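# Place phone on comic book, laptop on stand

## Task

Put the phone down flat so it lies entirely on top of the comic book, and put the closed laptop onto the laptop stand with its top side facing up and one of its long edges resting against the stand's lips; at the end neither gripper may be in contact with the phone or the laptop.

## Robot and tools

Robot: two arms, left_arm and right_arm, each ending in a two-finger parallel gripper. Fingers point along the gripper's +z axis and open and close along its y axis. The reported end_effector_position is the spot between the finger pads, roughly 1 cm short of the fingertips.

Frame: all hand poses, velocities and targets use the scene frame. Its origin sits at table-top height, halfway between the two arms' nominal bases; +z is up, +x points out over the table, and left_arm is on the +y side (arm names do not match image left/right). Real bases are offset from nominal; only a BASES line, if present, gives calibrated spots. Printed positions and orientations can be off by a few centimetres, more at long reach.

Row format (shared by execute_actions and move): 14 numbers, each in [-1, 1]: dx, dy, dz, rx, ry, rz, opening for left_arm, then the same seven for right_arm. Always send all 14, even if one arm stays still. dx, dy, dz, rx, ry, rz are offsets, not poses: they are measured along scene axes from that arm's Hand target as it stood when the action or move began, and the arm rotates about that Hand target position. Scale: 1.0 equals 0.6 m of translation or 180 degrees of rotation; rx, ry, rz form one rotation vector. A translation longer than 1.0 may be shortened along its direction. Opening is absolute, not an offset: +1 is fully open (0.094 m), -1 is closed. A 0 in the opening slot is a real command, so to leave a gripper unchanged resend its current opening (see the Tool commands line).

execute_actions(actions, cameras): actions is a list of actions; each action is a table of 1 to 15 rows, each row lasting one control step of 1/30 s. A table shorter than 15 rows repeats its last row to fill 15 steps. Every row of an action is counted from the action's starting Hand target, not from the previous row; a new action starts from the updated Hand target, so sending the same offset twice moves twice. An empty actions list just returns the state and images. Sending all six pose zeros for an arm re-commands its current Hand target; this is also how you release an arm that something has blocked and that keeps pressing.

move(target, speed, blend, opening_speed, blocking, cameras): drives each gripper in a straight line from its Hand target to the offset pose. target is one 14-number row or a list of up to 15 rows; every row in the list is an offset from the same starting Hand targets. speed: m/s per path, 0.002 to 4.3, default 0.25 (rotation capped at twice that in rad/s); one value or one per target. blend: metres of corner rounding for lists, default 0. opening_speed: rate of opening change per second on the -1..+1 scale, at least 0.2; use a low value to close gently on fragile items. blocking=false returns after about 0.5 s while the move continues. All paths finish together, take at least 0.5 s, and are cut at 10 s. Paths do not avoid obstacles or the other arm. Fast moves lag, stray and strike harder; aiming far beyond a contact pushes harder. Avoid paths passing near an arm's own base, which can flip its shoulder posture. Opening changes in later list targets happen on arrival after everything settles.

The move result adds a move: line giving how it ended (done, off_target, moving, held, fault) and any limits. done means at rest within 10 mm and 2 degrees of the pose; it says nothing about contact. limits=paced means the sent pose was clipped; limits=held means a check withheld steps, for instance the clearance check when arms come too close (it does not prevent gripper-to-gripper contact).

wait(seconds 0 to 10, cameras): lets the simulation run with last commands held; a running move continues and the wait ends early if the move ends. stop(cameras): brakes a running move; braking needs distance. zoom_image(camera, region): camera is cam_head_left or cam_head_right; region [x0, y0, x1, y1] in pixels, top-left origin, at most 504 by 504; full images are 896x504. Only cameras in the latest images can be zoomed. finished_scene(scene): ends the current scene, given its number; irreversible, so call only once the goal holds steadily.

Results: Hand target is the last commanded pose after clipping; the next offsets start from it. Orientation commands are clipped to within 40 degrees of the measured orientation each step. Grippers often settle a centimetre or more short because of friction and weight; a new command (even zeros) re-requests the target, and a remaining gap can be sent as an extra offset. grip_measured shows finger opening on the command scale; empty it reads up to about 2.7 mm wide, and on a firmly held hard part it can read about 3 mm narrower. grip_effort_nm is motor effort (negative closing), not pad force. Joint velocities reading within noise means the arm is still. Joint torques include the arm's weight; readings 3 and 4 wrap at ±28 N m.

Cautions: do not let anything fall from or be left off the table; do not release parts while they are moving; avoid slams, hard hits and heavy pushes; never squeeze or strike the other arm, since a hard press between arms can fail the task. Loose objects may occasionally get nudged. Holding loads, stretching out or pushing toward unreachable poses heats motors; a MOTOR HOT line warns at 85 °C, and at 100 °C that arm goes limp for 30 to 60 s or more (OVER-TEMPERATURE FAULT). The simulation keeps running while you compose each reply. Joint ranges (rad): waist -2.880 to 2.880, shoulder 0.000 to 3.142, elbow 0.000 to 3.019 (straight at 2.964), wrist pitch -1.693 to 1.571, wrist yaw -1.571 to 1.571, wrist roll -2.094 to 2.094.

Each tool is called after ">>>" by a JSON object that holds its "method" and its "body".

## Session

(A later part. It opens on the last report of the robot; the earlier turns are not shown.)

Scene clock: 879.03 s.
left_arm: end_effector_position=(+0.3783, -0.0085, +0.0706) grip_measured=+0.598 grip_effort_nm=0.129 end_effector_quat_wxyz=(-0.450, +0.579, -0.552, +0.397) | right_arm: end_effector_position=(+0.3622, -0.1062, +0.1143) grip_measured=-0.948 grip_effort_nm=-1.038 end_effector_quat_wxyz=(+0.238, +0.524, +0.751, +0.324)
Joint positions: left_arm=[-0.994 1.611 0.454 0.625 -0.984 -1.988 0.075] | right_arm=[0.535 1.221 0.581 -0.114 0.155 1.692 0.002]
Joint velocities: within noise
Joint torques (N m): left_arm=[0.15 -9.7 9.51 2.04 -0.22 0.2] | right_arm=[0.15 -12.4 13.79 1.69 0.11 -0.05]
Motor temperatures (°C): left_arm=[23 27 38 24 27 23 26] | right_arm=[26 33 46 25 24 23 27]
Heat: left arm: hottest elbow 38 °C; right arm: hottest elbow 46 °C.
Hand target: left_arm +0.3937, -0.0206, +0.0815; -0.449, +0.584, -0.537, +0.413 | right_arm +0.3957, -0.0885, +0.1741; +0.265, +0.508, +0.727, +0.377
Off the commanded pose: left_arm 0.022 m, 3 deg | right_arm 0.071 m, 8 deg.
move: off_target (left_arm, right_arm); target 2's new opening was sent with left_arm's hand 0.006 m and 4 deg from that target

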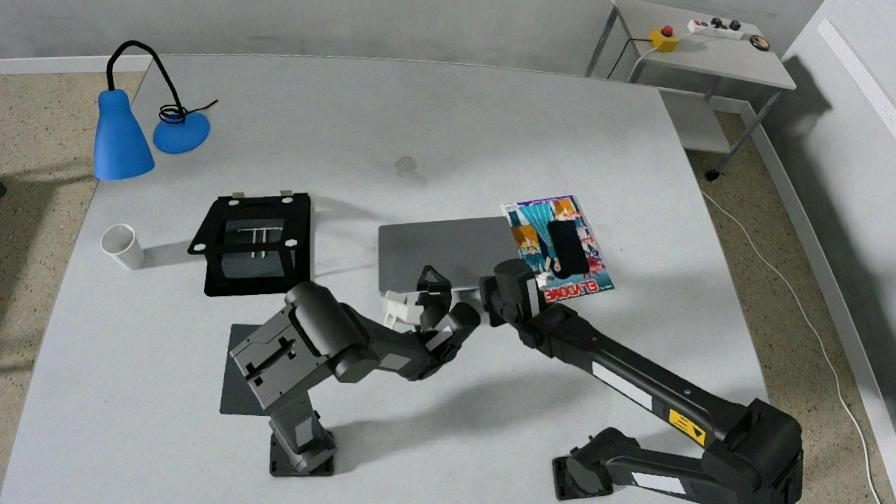

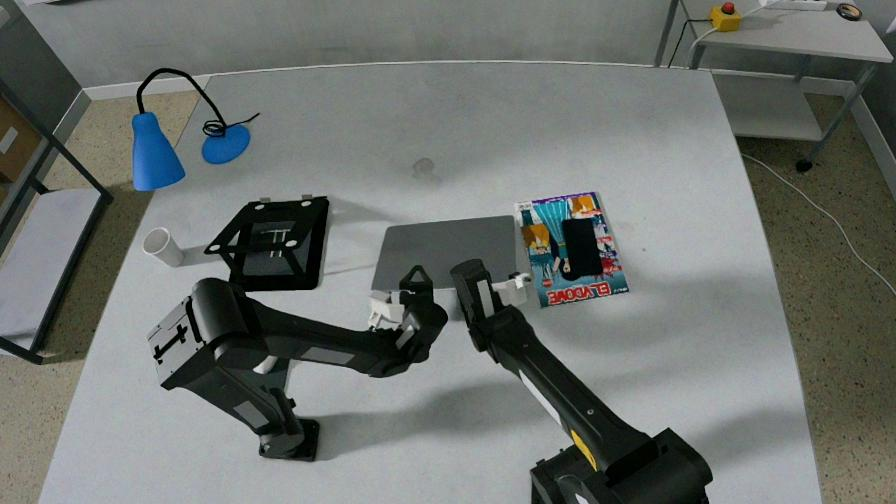

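>>> {"method": "move", "body": {"target": [0,0,0,0,0,0,-0.8,0,0,0.0,0,0,0,-0.95], "opening_speed": 0.3, "cameras": ["cam_head_left","cam_head_right"]}}

>>> {"method": "zoom_image", "body": {"camera": "cam_head_left", "region": [340, 200, 520, 380]}}

>>> {"method": "zoom_image", "body": {"camera": "cam_head_right", "region": [340, 200, 520, 380]}}

Scene clock: 887.00 s.
left_arm: end_effector_position=(+0.3809, -0.0106, +0.0746) grip_measured=-0.601 grip_effort_nm=-0.999 end_effector_quat_wxyz=(-0.438, +0.595, -0.530, +0.416) | right_arm: end_effector_position=(+0.3620, -0.1065, +0.1140) grip_measured=-0.948 grip_effort_nm=-1.038 end_effector_quat_wxyz=(+0.237, +0.524, +0.751, +0.324)
Joint positions: left_arm=[-0.992 1.611 0.46 0.639 -0.986 -2.041 0.019] | right_arm=[0.535 1.221 0.581 -0.116 0.155 1.692 0.002]
Joint velocities: within noise
Joint torques (N m): left_arm=[-0.26 -10.75 9.25 1.37 -0.15 0.64] | right_arm=[0.21 -12.34 13.78 1.74 0.11 -0.04]
Motor temperatures (°C): left_arm=[23 27 38 24 27 23 26] | right_arm=[26 33 48 25 24 23 27]
Heat: left arm: hottest elbow 38 °C; right arm: hottest elbow 48 °C.
Hand target: left_arm +0.3938, -0.0205, +0.0817; -0.449, +0.584, -0.536, +0.413 | right_arm +0.3957, -0.0884, +0.1741; +0.265, +0.508, +0.727, +0.377
Off the commanded pose: left_arm 0.018 m, 2 deg | right_arm 0.071 m, 8 deg.
move: off_target (left_arm, right_arm)

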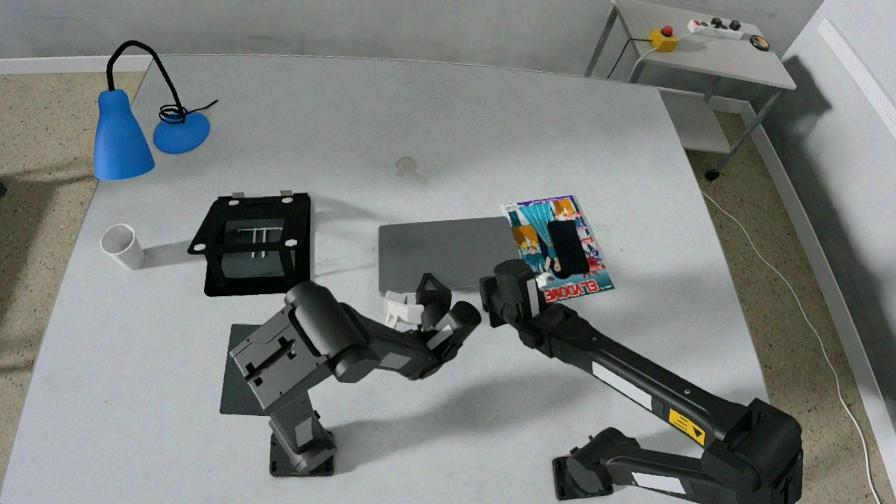

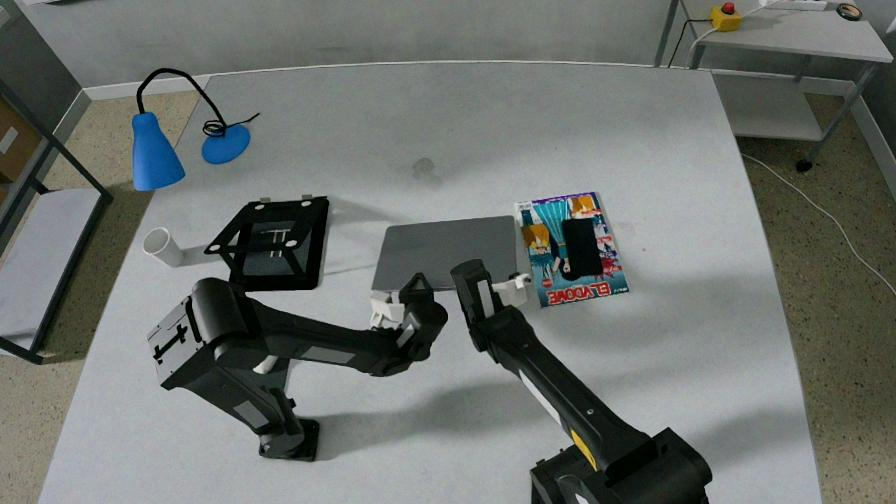

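Scaled by 2.800.

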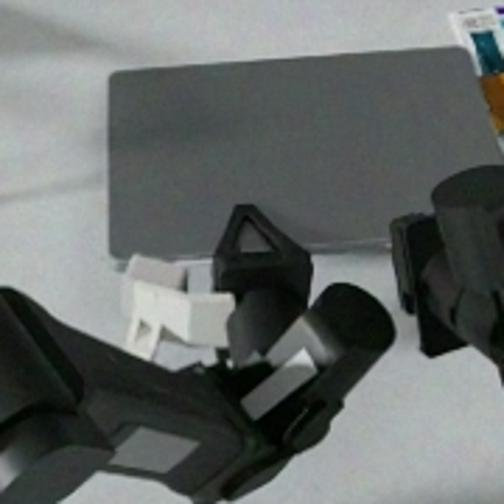

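Scaled by 2.800.

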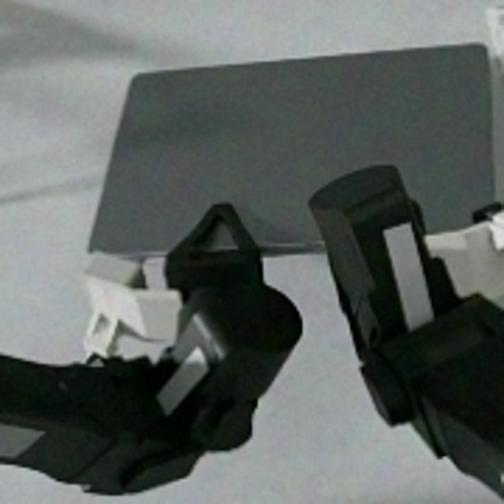

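>>> {"method": "move", "body": {"target": [[0,0,0.03,0,0,0,-0.9,-0.05,-0.03,-0.09,0,0,0,-0.95],[0,0,0.03,0,0,0,-0.9,-0.05,-0.03,-0.09,0,0,0,-0.3],[0,0,0.03,0,0,0,-0.9,-0.2,-0.09,-0.08,0,0,0,-0.3],[0,0,0.03,0,0,0,-0.9,-0.32,-0.45,0.05,0,0,0,-0.3]], "speed": [0.06,0.06,0.1,0.25], "opening_speed": 0.6, "cameras": ["cam_head_left","cam_head_right"]}}

>>> {"method": "zoom_image", "body": {"camera": "cam_head_left", "region": [340, 200, 520, 380]}}

>>> {"method": "zoom_image", "body": {"camera": "cam_head_right", "region": [340, 200, 520, 380]}}

Scene clock: 899.20 s.
left_arm: end_effector_position=(+0.3812, -0.0118, +0.0801) grip_measured=-0.630 grip_effort_nm=-1.009 end_effector_quat_wxyz=(-0.445, +0.581, -0.550, +0.401) | right_arm: end_effector_position=(+0.1959, -0.3474, +0.1739) grip_measured=-0.301 grip_effort_nm=0.066 end_effector_quat_wxyz=(+0.242, +0.517, +0.727, +0.382)
Joint positions: left_arm=[-0.99 1.58 0.466 0.588 -0.975 -1.994 0.017] | right_arm=[-0.755 0.466 0.41 -0.994 -0.82 0.717 0.033]
Joint velocities: within noise
Joint torques (N m): left_arm=[0.09 -12.69 9.88 1.09 -0.54 0.25] | right_arm=[-0.32 1.26 13.98 0.51 -0.41 0.07]
Motor temperatures (°C): left_arm=[23 27 38 24 27 24 27] | right_arm=[26 33 48 25 24 23 27]
Heat: left arm: hottest elbow 38 °C; right arm: hottest elbow 48 °C.
Hand target: left_arm +0.3937, -0.0206, +0.0996; -0.449, +0.584, -0.536, +0.412 | right_arm +0.2037, -0.3585, +0.2042; +0.265, +0.508, +0.727, +0.377
Off the commanded pose: left_arm 0.025 m, 2 deg | right_arm 0.033 m, 3 deg.
move: off_target (left_arm, right_arm); target 2's new opening was sent with right_arm's hand 0.013 m and 3 deg from that target

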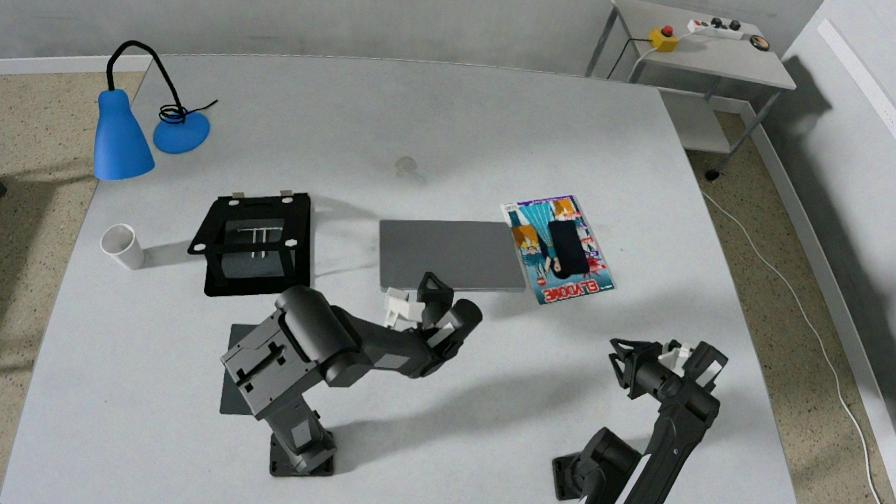

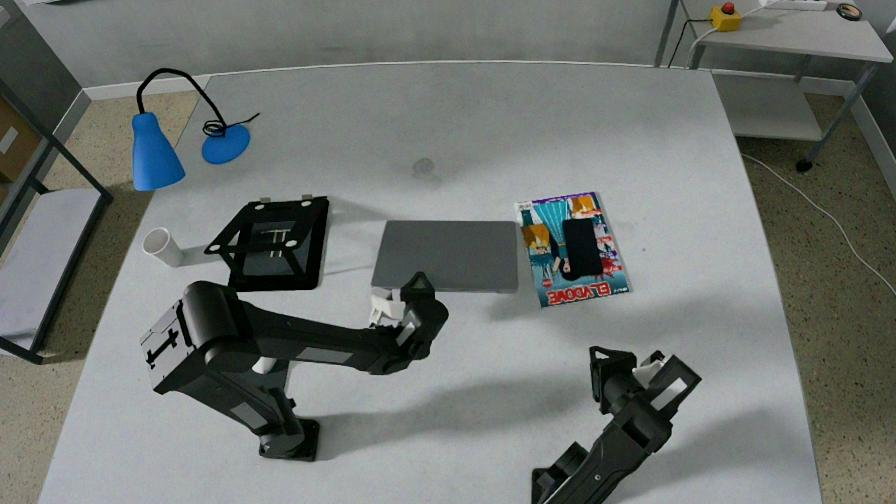

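Scaled by 2.800.

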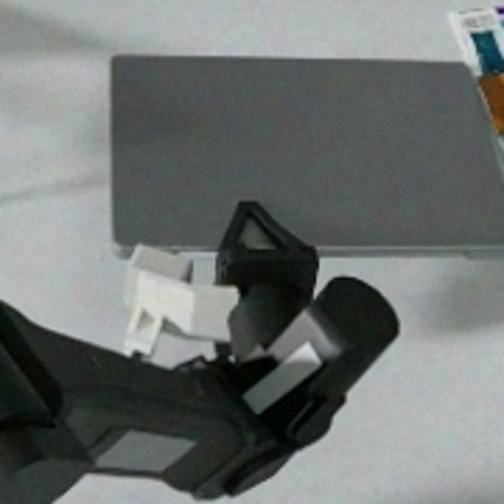

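Scaled by 2.800.

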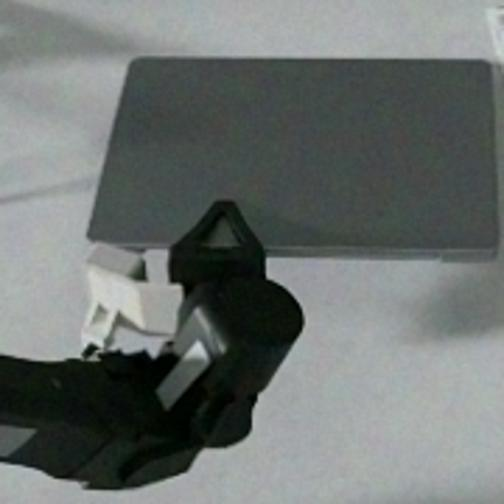

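>>> {"method": "move", "body": {"target": [0.0,0.05,0.3,0,0,0,-0.95,0,0,0,0,0,0,-0.3], "speed": 0.1, "cameras": ["cam_head_left","cam_head_right"]}}

>>> {"method": "zoom_image", "body": {"camera": "cam_head_left", "region": [330, 160, 550, 380]}}

>>> {"method": "zoom_image", "body": {"camera": "cam_head_right", "region": [330, 160, 550, 380]}}

Scene clock: 906.10 s.
left_arm: end_effector_position=(+0.3484, +0.0518, +0.1559) grip_measured=-0.634 grip_effort_nm=-1.009 end_effector_quat_wxyz=(+0.453, -0.543, +0.646, -0.287) | right_arm: end_effector_position=(+0.1959, -0.3474, +0.1739) grip_measured=-0.301 grip_effort_nm=0.071 end_effector_quat_wxyz=(+0.242, +0.517, +0.727, +0.382)
Joint positions: left_arm=[-0.941 1.066 0.466 -0.152 -0.901 -1.897 0.017] | right_arm=[-0.756 0.466 0.41 -0.995 -0.821 0.716 0.033]
Joint velocities: within noise
Joint torques (N m): left_arm=[-0.91 -13.33 25.84 3.12 -1.65 -0.37] | right_arm=[-0.38 1.26 14.01 0.49 -0.41 0.03]
Motor temperatures (°C): left_arm=[23 27 39 24 27 24 27] | right_arm=[26 33 47 25 24 23 27]
Heat: left arm: hottest elbow 39 °C; right arm: hottest elbow 47 °C.
Hand target: left_arm +0.3937, +0.0095, +0.2796; +0.449, -0.584, +0.536, -0.413 | right_arm +0.2037, -0.3585, +0.2042; +0.265, +0.508, +0.727, +0.377
Off the commanded pose: left_arm 0.138 m, 20 deg | right_arm 0.033 m, 3 deg.
move: off_target (left_arm, right_arm)

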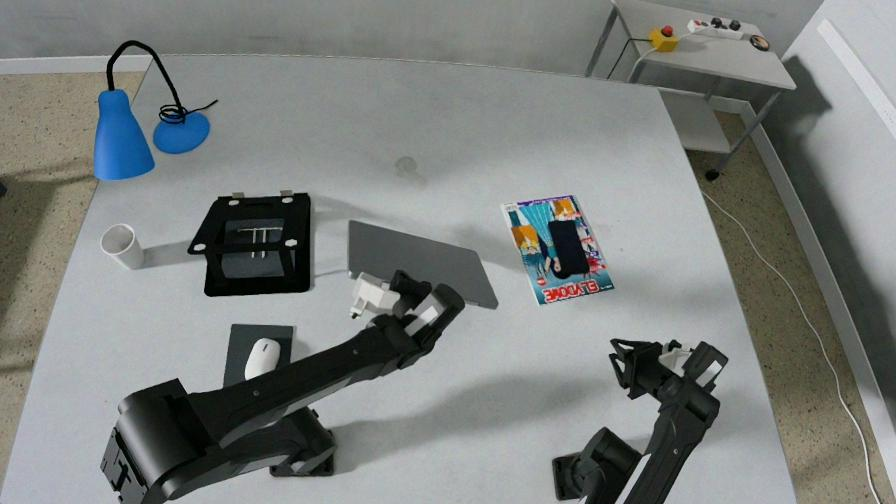

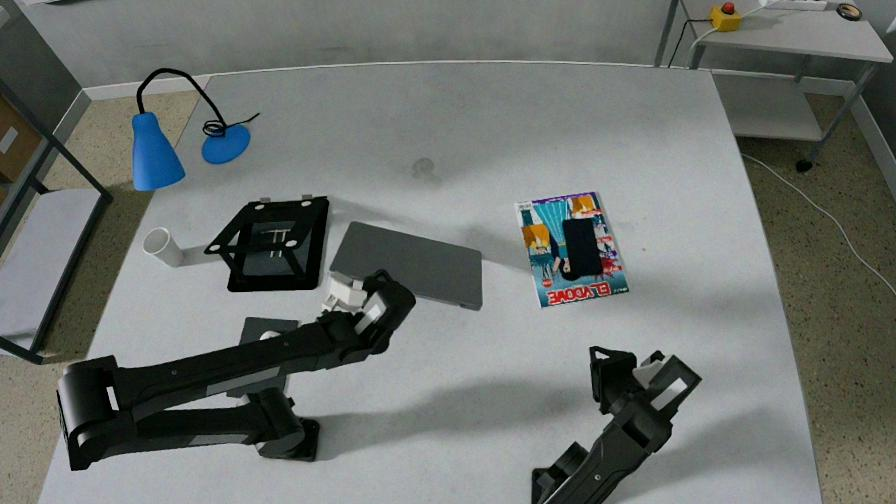

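Scaled by 2.291.

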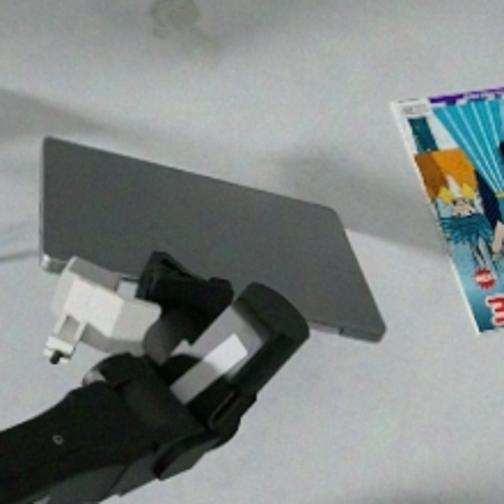

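Scaled by 2.291.

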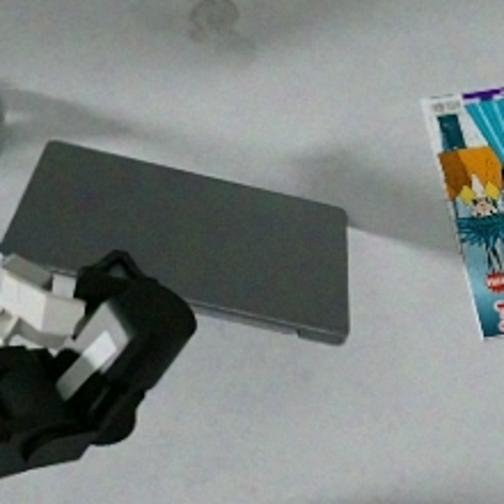

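>>> {"method": "move", "body": {"target": [-0.03,0.08,0.12,-0.05,-0.07,0,-0.95,0,0,0,0,0,0,-0.3], "speed": 0.1, "cameras": ["cam_head_left","cam_head_right"]}}

>>> {"method": "zoom_image", "body": {"camera": "cam_head_left", "region": [300, 130, 520, 350]}}

>>> {"method": "zoom_image", "body": {"camera": "cam_head_right", "region": [300, 130, 520, 350]}}

Scene clock: 926.67 s.
left_arm: end_effector_position=(+0.3586, +0.0654, +0.2421) grip_measured=-0.634 grip_effort_nm=-1.009 end_effector_quat_wxyz=(+0.472, -0.538, +0.580, -0.388) | right_arm: end_effector_position=(+0.1959, -0.3474, +0.1739) grip_measured=-0.301 grip_effort_nm=0.066 end_effector_quat_wxyz=(+0.242, +0.517, +0.727, +0.382)
Joint positions: left_arm=[-0.885 0.863 0.466 -0.009 -0.875 -1.754 0.017] | right_arm=[-0.756 0.466 0.41 -0.995 -0.821 0.716 0.033]
Joint velocities: within noise
Joint torques (N m): left_arm=[-0.26 -11.69 20.48 6.45 -0.93 -0.46] | right_arm=[-0.44 1.2 13.98 0.51 -0.4 0.03]
Motor temperatures (°C): left_arm=[23 28 52 24 30 24 28] | right_arm=[26 32 47 25 24 23 26]
Heat: left arm: hottest elbow 52 °C; right arm: hottest elbow 47 °C.
Hand target: left_arm +0.3758, +0.0575, +0.3516; -0.458, +0.568, -0.450, +0.515 | right_arm +0.2037, -0.3585, +0.2042; +0.265, +0.508, +0.727, +0.377
Off the commanded pose: left_arm 0.111 m, 21 deg | right_arm 0.033 m, 3 deg.
move: off_target (left_arm, right_arm)

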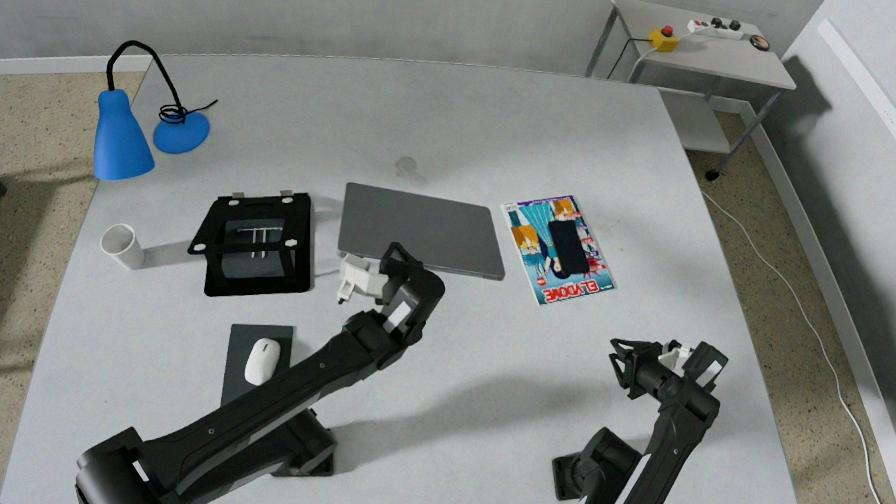

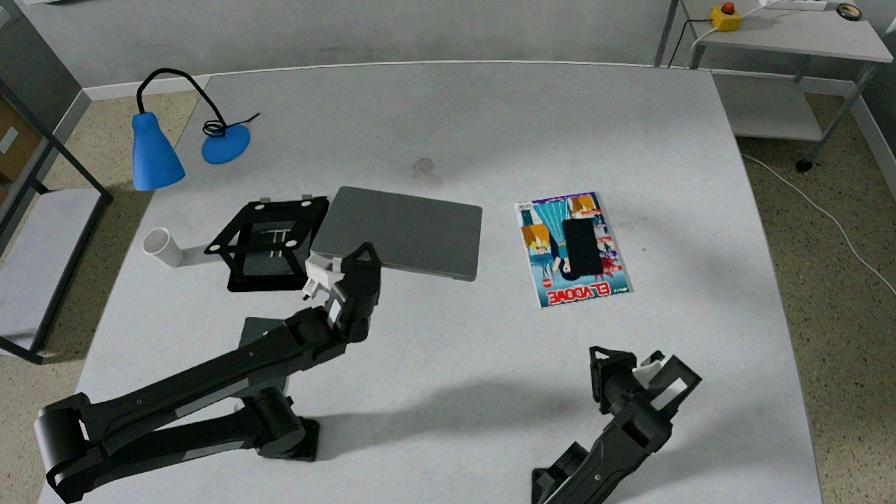

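Scaled by 2.291.

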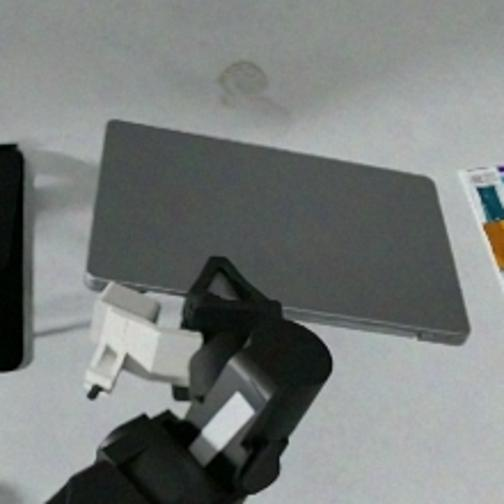

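Scaled by 2.291.

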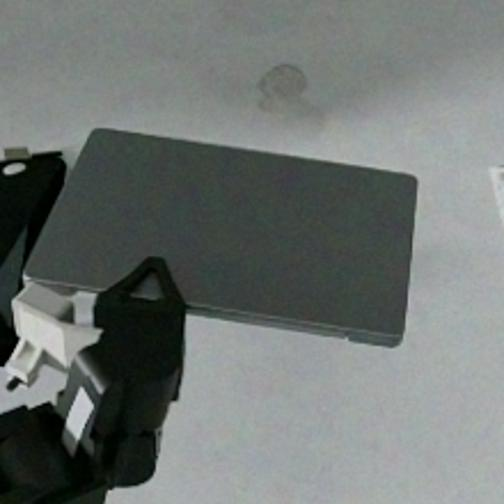

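>>> {"method": "move", "body": {"target": [[0.03,0.3,0.04,0,0,0,-0.95,0,0,0,0,0,0,-0.3],[0.13,0.66,0.04,-0.02,0.0,0.01,-0.95,0,0,0,0,0,0,-0.3]], "speed": 0.2, "blend": [0.1,0], "cameras": ["cam_head_left","cam_head_right"]}}

>>> {"method": "zoom_image", "body": {"camera": "cam_head_left", "region": [130, 120, 350, 340]}}

>>> {"method": "zoom_image", "body": {"camera": "cam_head_right", "region": [130, 120, 350, 340]}}

Scene clock: 935.57 s.
left_arm: end_effector_position=(+0.3915, +0.4144, +0.2102) grip_measured=-0.635 grip_effort_nm=-1.009 end_effector_quat_wxyz=(-0.328, +0.695, -0.445, +0.459) | right_arm: end_effector_position=(+0.1959, -0.3474, +0.1740) grip_measured=-0.301 grip_effort_nm=0.066 end_effector_quat_wxyz=(+0.242, +0.517, +0.727, +0.382)
Joint positions: left_arm=[0.656 0.931 0.47 0.01 0.584 -1.69 0.017] | right_arm=[-0.756 0.466 0.41 -0.995 -0.822 0.716 0.033]
Joint velocities: within noise
Joint torques (N m): left_arm=[-0.79 -11.11 -26.19 5.72 1.02 -0.58] | right_arm=[-0.32 1.26 14.01 0.5 -0.41 0.03]
Motor temperatures (°C): left_arm=[23 28 53 25 29 24 28] | right_arm=[26 32 48 25 24 23 26]
Heat: left arm: hottest elbow 53 °C; right arm: hottest elbow 48 °C.
Hand target: left_arm +0.4537, +0.4535, +0.3758; -0.448, +0.589, -0.425, +0.521 | right_arm +0.2037, -0.3584, +0.2042; +0.265, +0.508, +0.727, +0.378
Off the commanded pose: left_arm 0.181 m, 20 deg | right_arm 0.033 m, 3 deg.
move: off_target (left_arm, right_arm); blend cut to 0.0874 m at target 1

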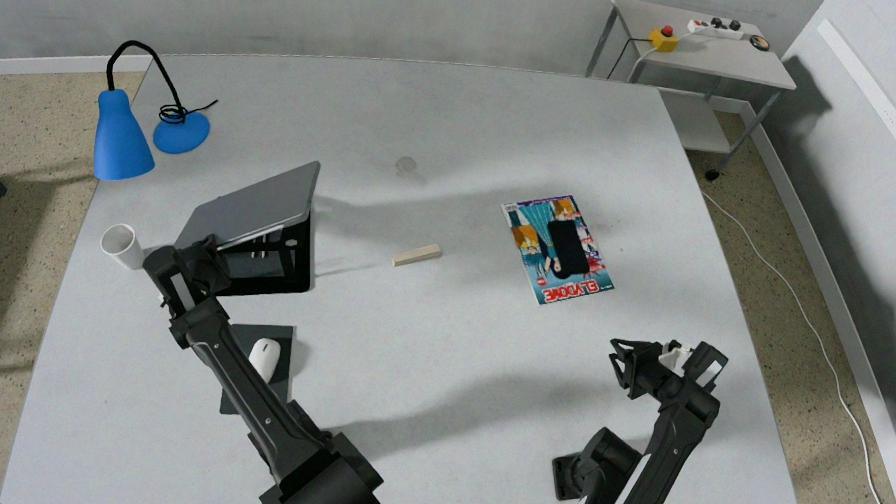

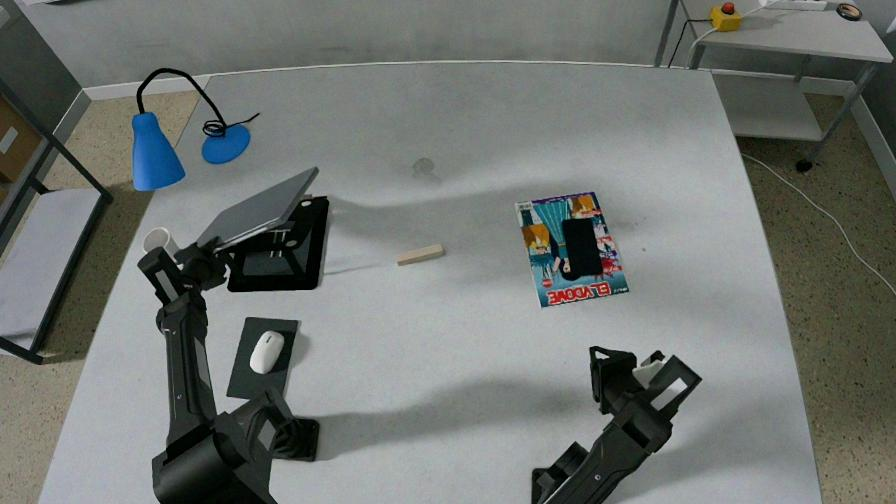

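Scaled by 2.291.

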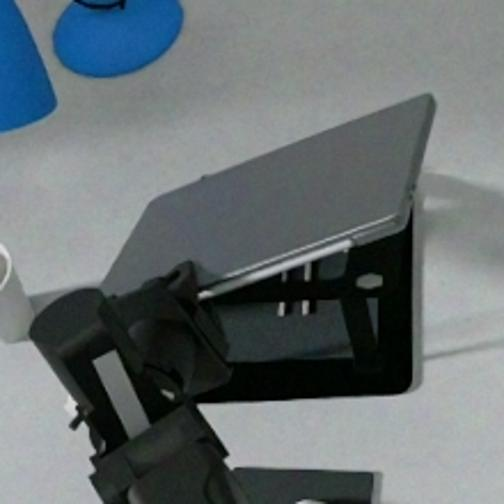

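Scaled by 2.291.

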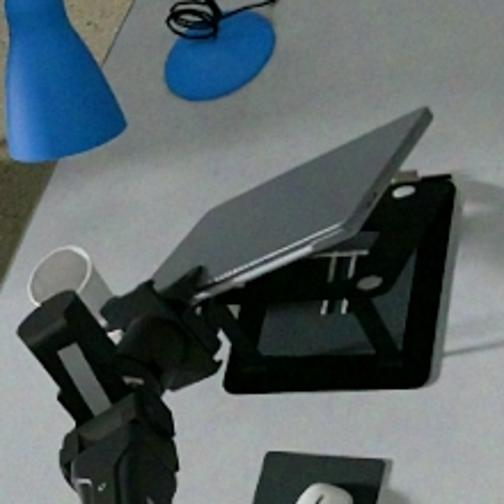

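>>> {"method": "move", "body": {"target": [0.03,0.06,0.0,0.12,0.0,0.01,-0.95,0,0,0,0,0,0,-0.3], "speed": 0.15, "cameras": ["cam_head_left","cam_head_right"]}}

>>> {"method": "zoom_image", "body": {"camera": "cam_head_left", "region": [130, 120, 350, 340]}}

>>> {"method": "zoom_image", "body": {"camera": "cam_head_right", "region": [130, 120, 350, 340]}}

Scene clock: 943.67 s.
left_arm: end_effector_position=(+0.4135, +0.4438, +0.2087) grip_measured=-0.635 grip_effort_nm=-1.004 end_effector_quat_wxyz=(-0.427, +0.607, -0.547, +0.389) | right_arm: end_effector_position=(+0.1959, -0.3474, +0.1740) grip_measured=-0.301 grip_effort_nm=0.066 end_effector_quat_wxyz=(+0.242, +0.517, +0.727, +0.382)
Joint positions: left_arm=[0.669 1.054 0.51 0.139 0.56 -1.352 0.017] | right_arm=[-0.756 0.466 0.41 -0.995 -0.822 0.716 0.033]
Joint velocities: within noise
Joint torques (N m): left_arm=[-0.73 -12.57 -26.71 5.94 1.12 -0.53] | right_arm=[-0.38 1.26 14 0.53 -0.41 0.03]
Motor temperatures (°C): left_arm=[22 28 55 25 29 24 28] | right_arm=[26 32 48 25 24 23 26]
Heat: left arm: hottest elbow 55 °C; right arm: hottest elbow 48 °C.
Hand target: left_arm +0.4718, +0.4894, +0.3757; -0.558, +0.501, -0.506, +0.426 | right_arm +0.2037, -0.3584, +0.2042; +0.265, +0.508, +0.727, +0.378
Off the commanded pose: left_arm 0.183 m, 20 deg | right_arm 0.033 m, 3 deg.
move: off_target (left_arm, right_arm)

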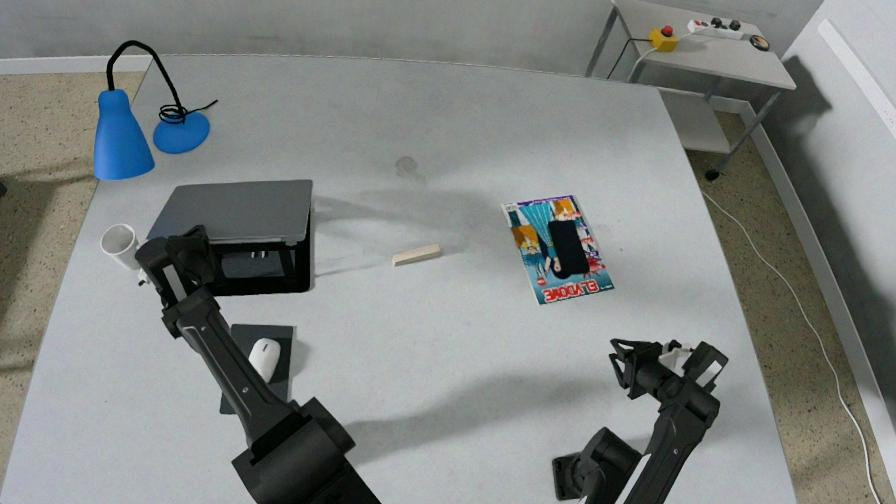

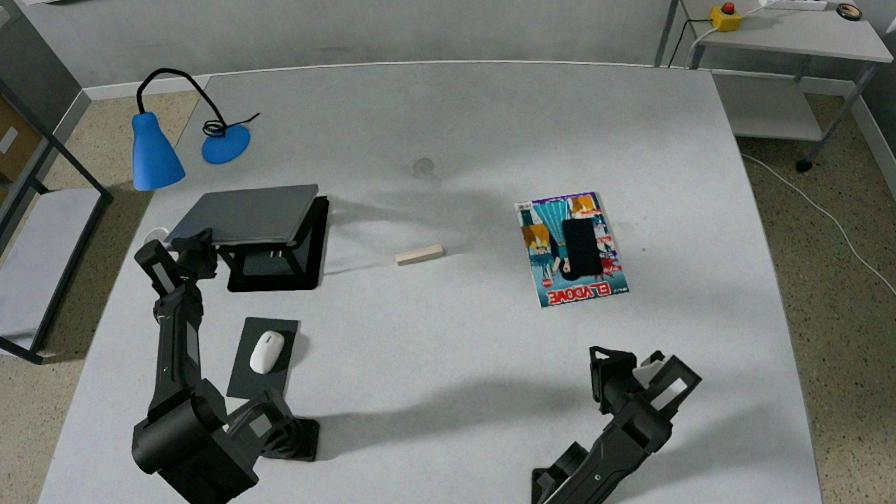

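Scaled by 2.291.

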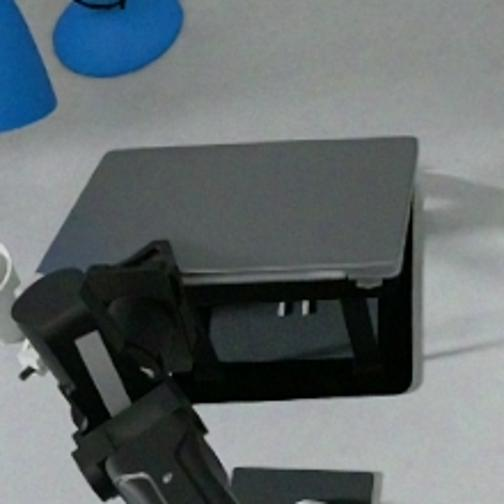

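Scaled by 2.291.

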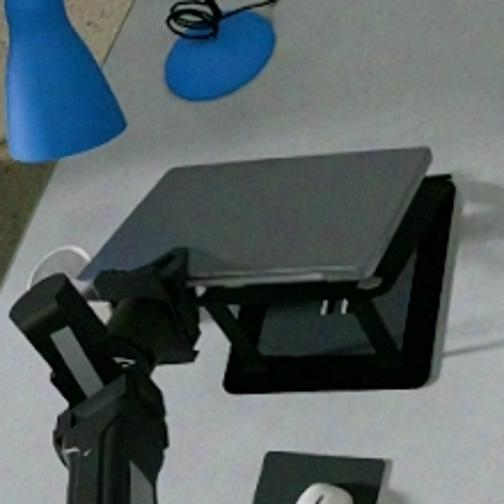

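>>> {"method": "move", "body": {"target": [0.11,0.0,-0.08,0.0,0.044,0.0,-0.95,0,0,0,0,0,0,-0.3], "speed": 0.1, "cameras": ["cam_head_left","cam_head_right"]}}

>>> {"method": "zoom_image", "body": {"camera": "cam_head_left", "region": [130, 120, 350, 340]}}

>>> {"method": "zoom_image", "body": {"camera": "cam_head_right", "region": [130, 120, 350, 340]}}

Scene clock: 953.33 s.
left_arm: end_effector_position=(+0.4637, +0.4564, +0.1728) grip_measured=-0.634 grip_effort_nm=-1.009 end_effector_quat_wxyz=(-0.405, +0.617, -0.582, +0.342) | right_arm: end_effector_position=(+0.1959, -0.3474, +0.1740) grip_measured=-0.301 grip_effort_nm=0.061 end_effector_quat_wxyz=(+0.242, +0.517, +0.727, +0.382)
Joint positions: left_arm=[0.584 1.258 0.62 0.129 0.445 -1.281 0.017] | right_arm=[-0.756 0.466 0.41 -0.995 -0.822 0.716 0.033]
Joint velocities: within noise
Joint torques (N m): left_arm=[-3.14 -16.09 27.69 4.3 1 -0.47] | right_arm=[-0.38 1.26 14.01 0.49 -0.4 0.03]
Motor temperatures (°C): left_arm=[22 28 59 25 30 24 28] | right_arm=[26 31 48 25 24 23 26]
Heat: left arm: hottest elbow 59 °C; right arm: hottest elbow 48 °C.
Hand target: left_arm +0.5378, +0.4894, +0.3279; -0.522, +0.529, -0.543, +0.390 | right_arm +0.2037, -0.3584, +0.2042; +0.265, +0.508, +0.727, +0.378
Off the commanded pose: left_arm 0.175 m, 18 deg | right_arm 0.033 m, 3 deg.
move: off_target (left_arm, right_arm)

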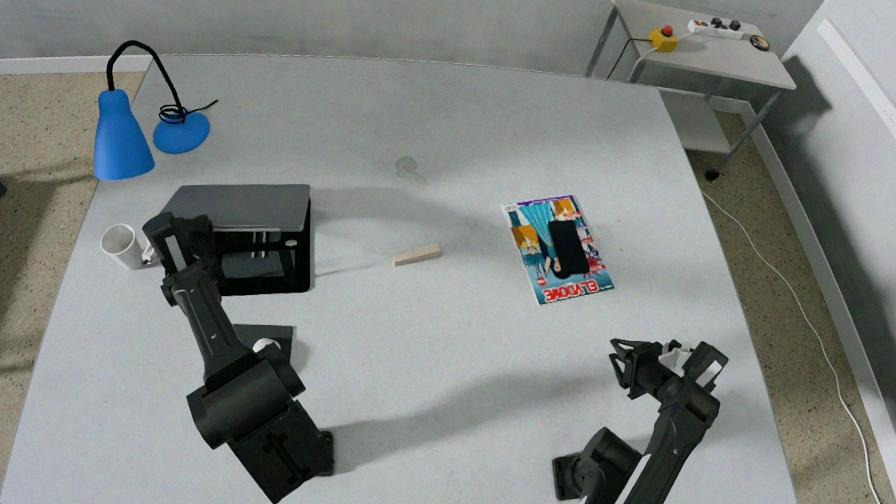

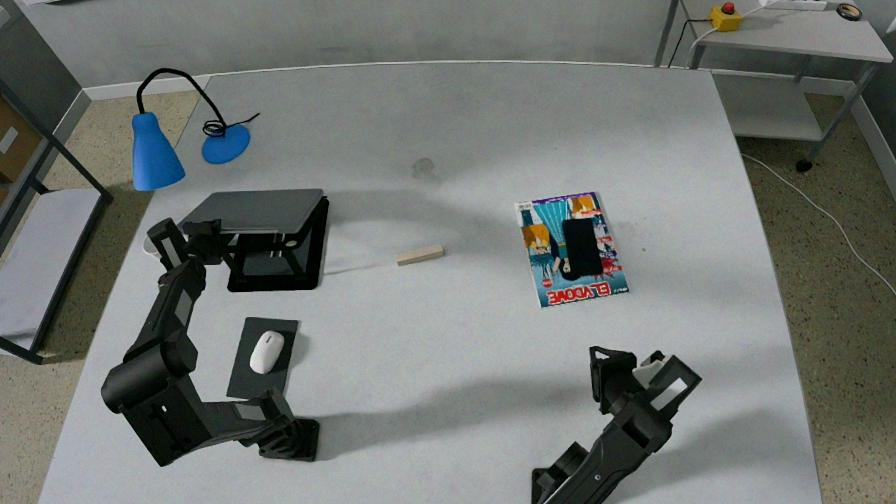

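Scaled by 2.291.

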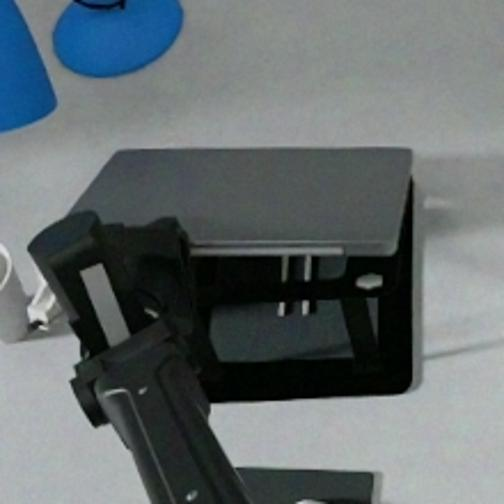

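Scaled by 2.291.

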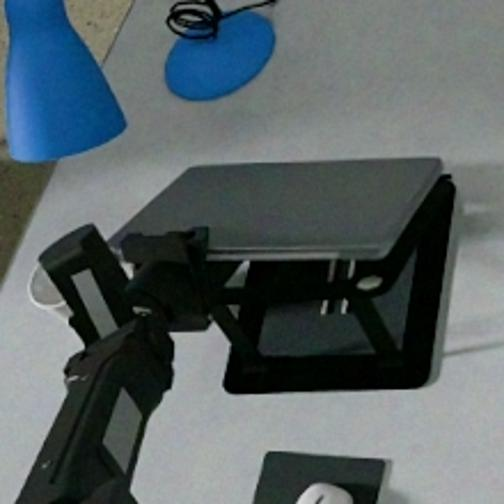

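>>> {"method": "move", "body": {"target": [0.07,-0.005,-0.09,0.0,0.0,0.0,-0.95,0,0,0,0,0,0,-0.3], "speed": 0.08, "cameras": ["cam_head_left","cam_head_right"]}}

>>> {"method": "zoom_image", "body": {"camera": "cam_head_left", "region": [130, 120, 350, 340]}}

>>> {"method": "zoom_image", "body": {"camera": "cam_head_right", "region": [130, 120, 350, 340]}}

Scene clock: 959.60 s.
left_arm: end_effector_position=(+0.5052, +0.4617, +0.1571) grip_measured=-0.634 grip_effort_nm=-1.004 end_effector_quat_wxyz=(-0.424, +0.603, -0.583, +0.342) | right_arm: end_effector_position=(+0.1959, -0.3474, +0.1740) grip_measured=-0.301 grip_effort_nm=0.066 end_effector_quat_wxyz=(+0.242, +0.517, +0.727, +0.382)
Joint positions: left_arm=[0.532 1.403 0.671 0.276 0.397 -1.294 0.017] | right_arm=[-0.756 0.466 0.41 -0.995 -0.822 0.716 0.033]
Joint velocities: within noise
Joint torques (N m): left_arm=[-3.25 -13.51 23.79 5.64 0.51 -0.49] | right_arm=[-0.32 1.32 14.01 0.53 -0.4 0.03]
Motor temperatures (°C): left_arm=[22 28 58 25 30 24 28] | right_arm=[26 31 49 25 24 23 26]
Heat: left arm: hottest elbow 58 °C; right arm: hottest elbow 49 °C.
Hand target: left_arm +0.5797, +0.4865, +0.2737; -0.522, +0.530, -0.543, +0.390 | right_arm +0.2037, -0.3584, +0.2042; +0.265, +0.508, +0.727, +0.378
Off the commanded pose: left_arm 0.141 m, 16 deg | right_arm 0.033 m, 3 deg.
move: off_target (left_arm, right_arm)

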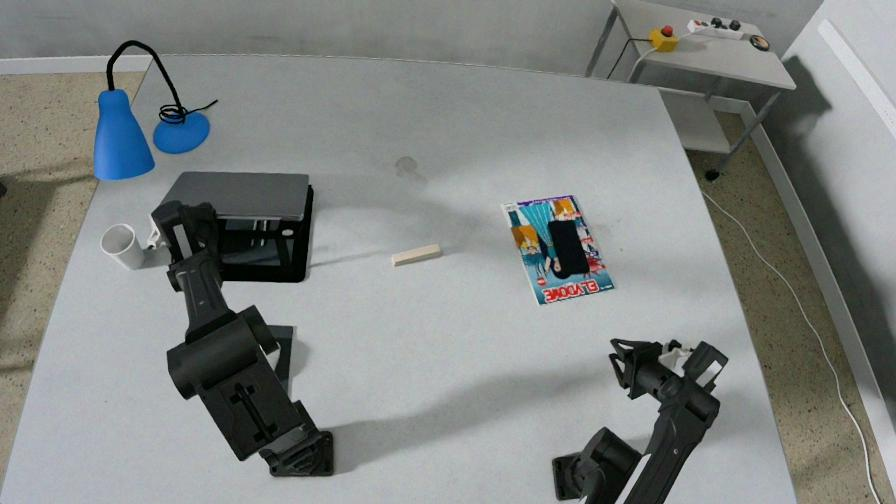

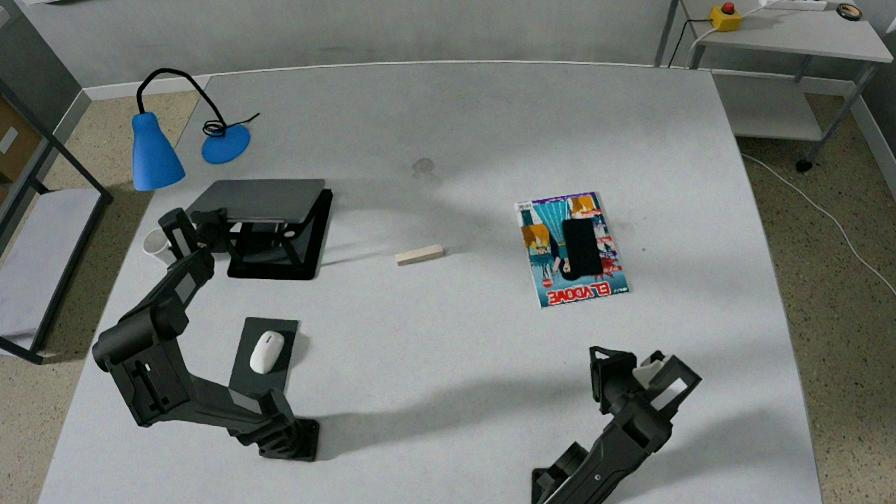

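Scaled by 2.291.

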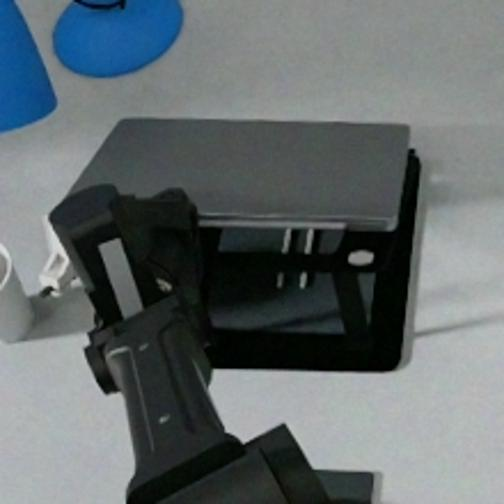

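Scaled by 2.291.

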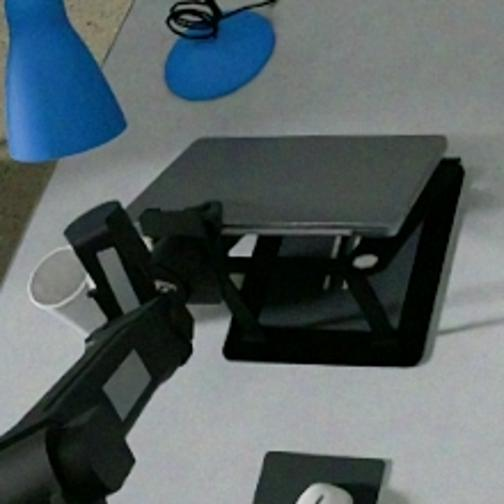

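>>> {"method": "move", "body": {"target": [-0.02,-0.0,0.02,-0.006,0.06,0.0,-0.95,0,0,0,0,0,0,-0.3], "speed": 0.08, "cameras": ["cam_head_left","cam_head_right"]}}

>>> {"method": "zoom_image", "body": {"camera": "cam_head_left", "region": [130, 120, 350, 340]}}

>>> {"method": "zoom_image", "body": {"camera": "cam_head_right", "region": [130, 120, 350, 340]}}

Scene clock: 975.17 s.
left_arm: end_effector_position=(+0.5077, +0.4625, +0.1510) grip_measured=-0.634 grip_effort_nm=-1.004 end_effector_quat_wxyz=(-0.358, +0.638, -0.611, +0.302) | right_arm: end_effector_position=(+0.1959, -0.3474, +0.1740) grip_measured=-0.301 grip_effort_nm=0.066 end_effector_quat_wxyz=(+0.242, +0.517, +0.727, +0.382)
Joint positions: left_arm=[0.52 1.399 0.775 -0.02 0.363 -1.249 0.017] | right_arm=[-0.756 0.466 0.41 -0.995 -0.822 0.716 0.033]
Joint velocities: within noise
Joint torques (N m): left_arm=[-2.37 -19.37 24.35 2.97 0.89 -0.07] | right_arm=[-0.44 1.32 14.01 0.51 -0.41 0.03]
Motor temperatures (°C): left_arm=[23 28 57 25 29 24 28] | right_arm=[26 31 49 25 24 23 26]
Heat: left arm: hottest elbow 57 °C; right arm: hottest elbow 49 °C.
Hand target: left_arm +0.5678, +0.4865, +0.2857; -0.464, +0.569, -0.586, +0.344 | right_arm +0.2037, -0.3584, +0.2042; +0.265, +0.508, +0.727, +0.378
Off the commanded pose: left_arm 0.149 m, 16 deg | right_arm 0.033 m, 3 deg.
move: off_target (left_arm, right_arm)

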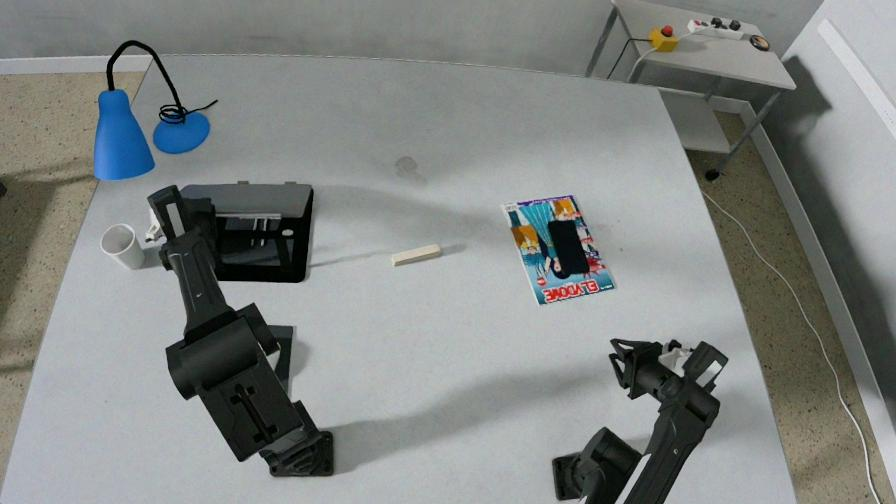

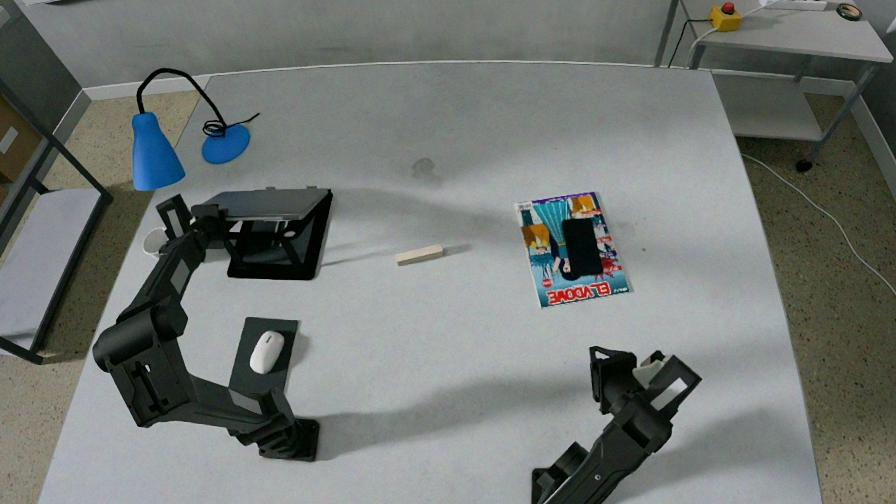

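Scaled by 2.291.

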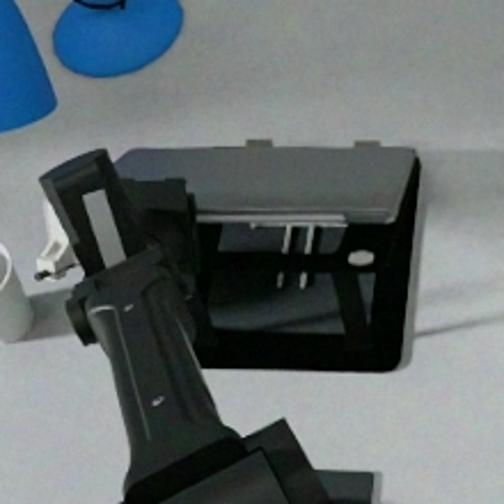

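Scaled by 2.291.

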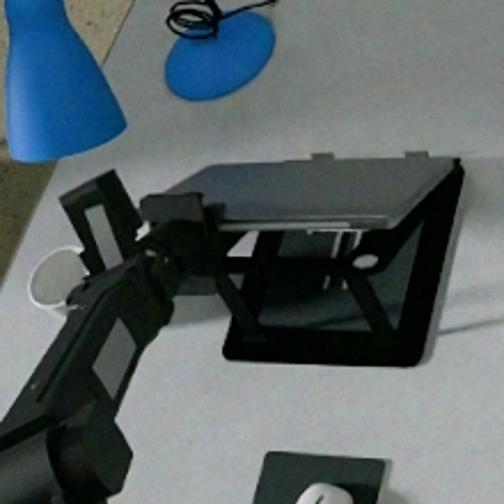

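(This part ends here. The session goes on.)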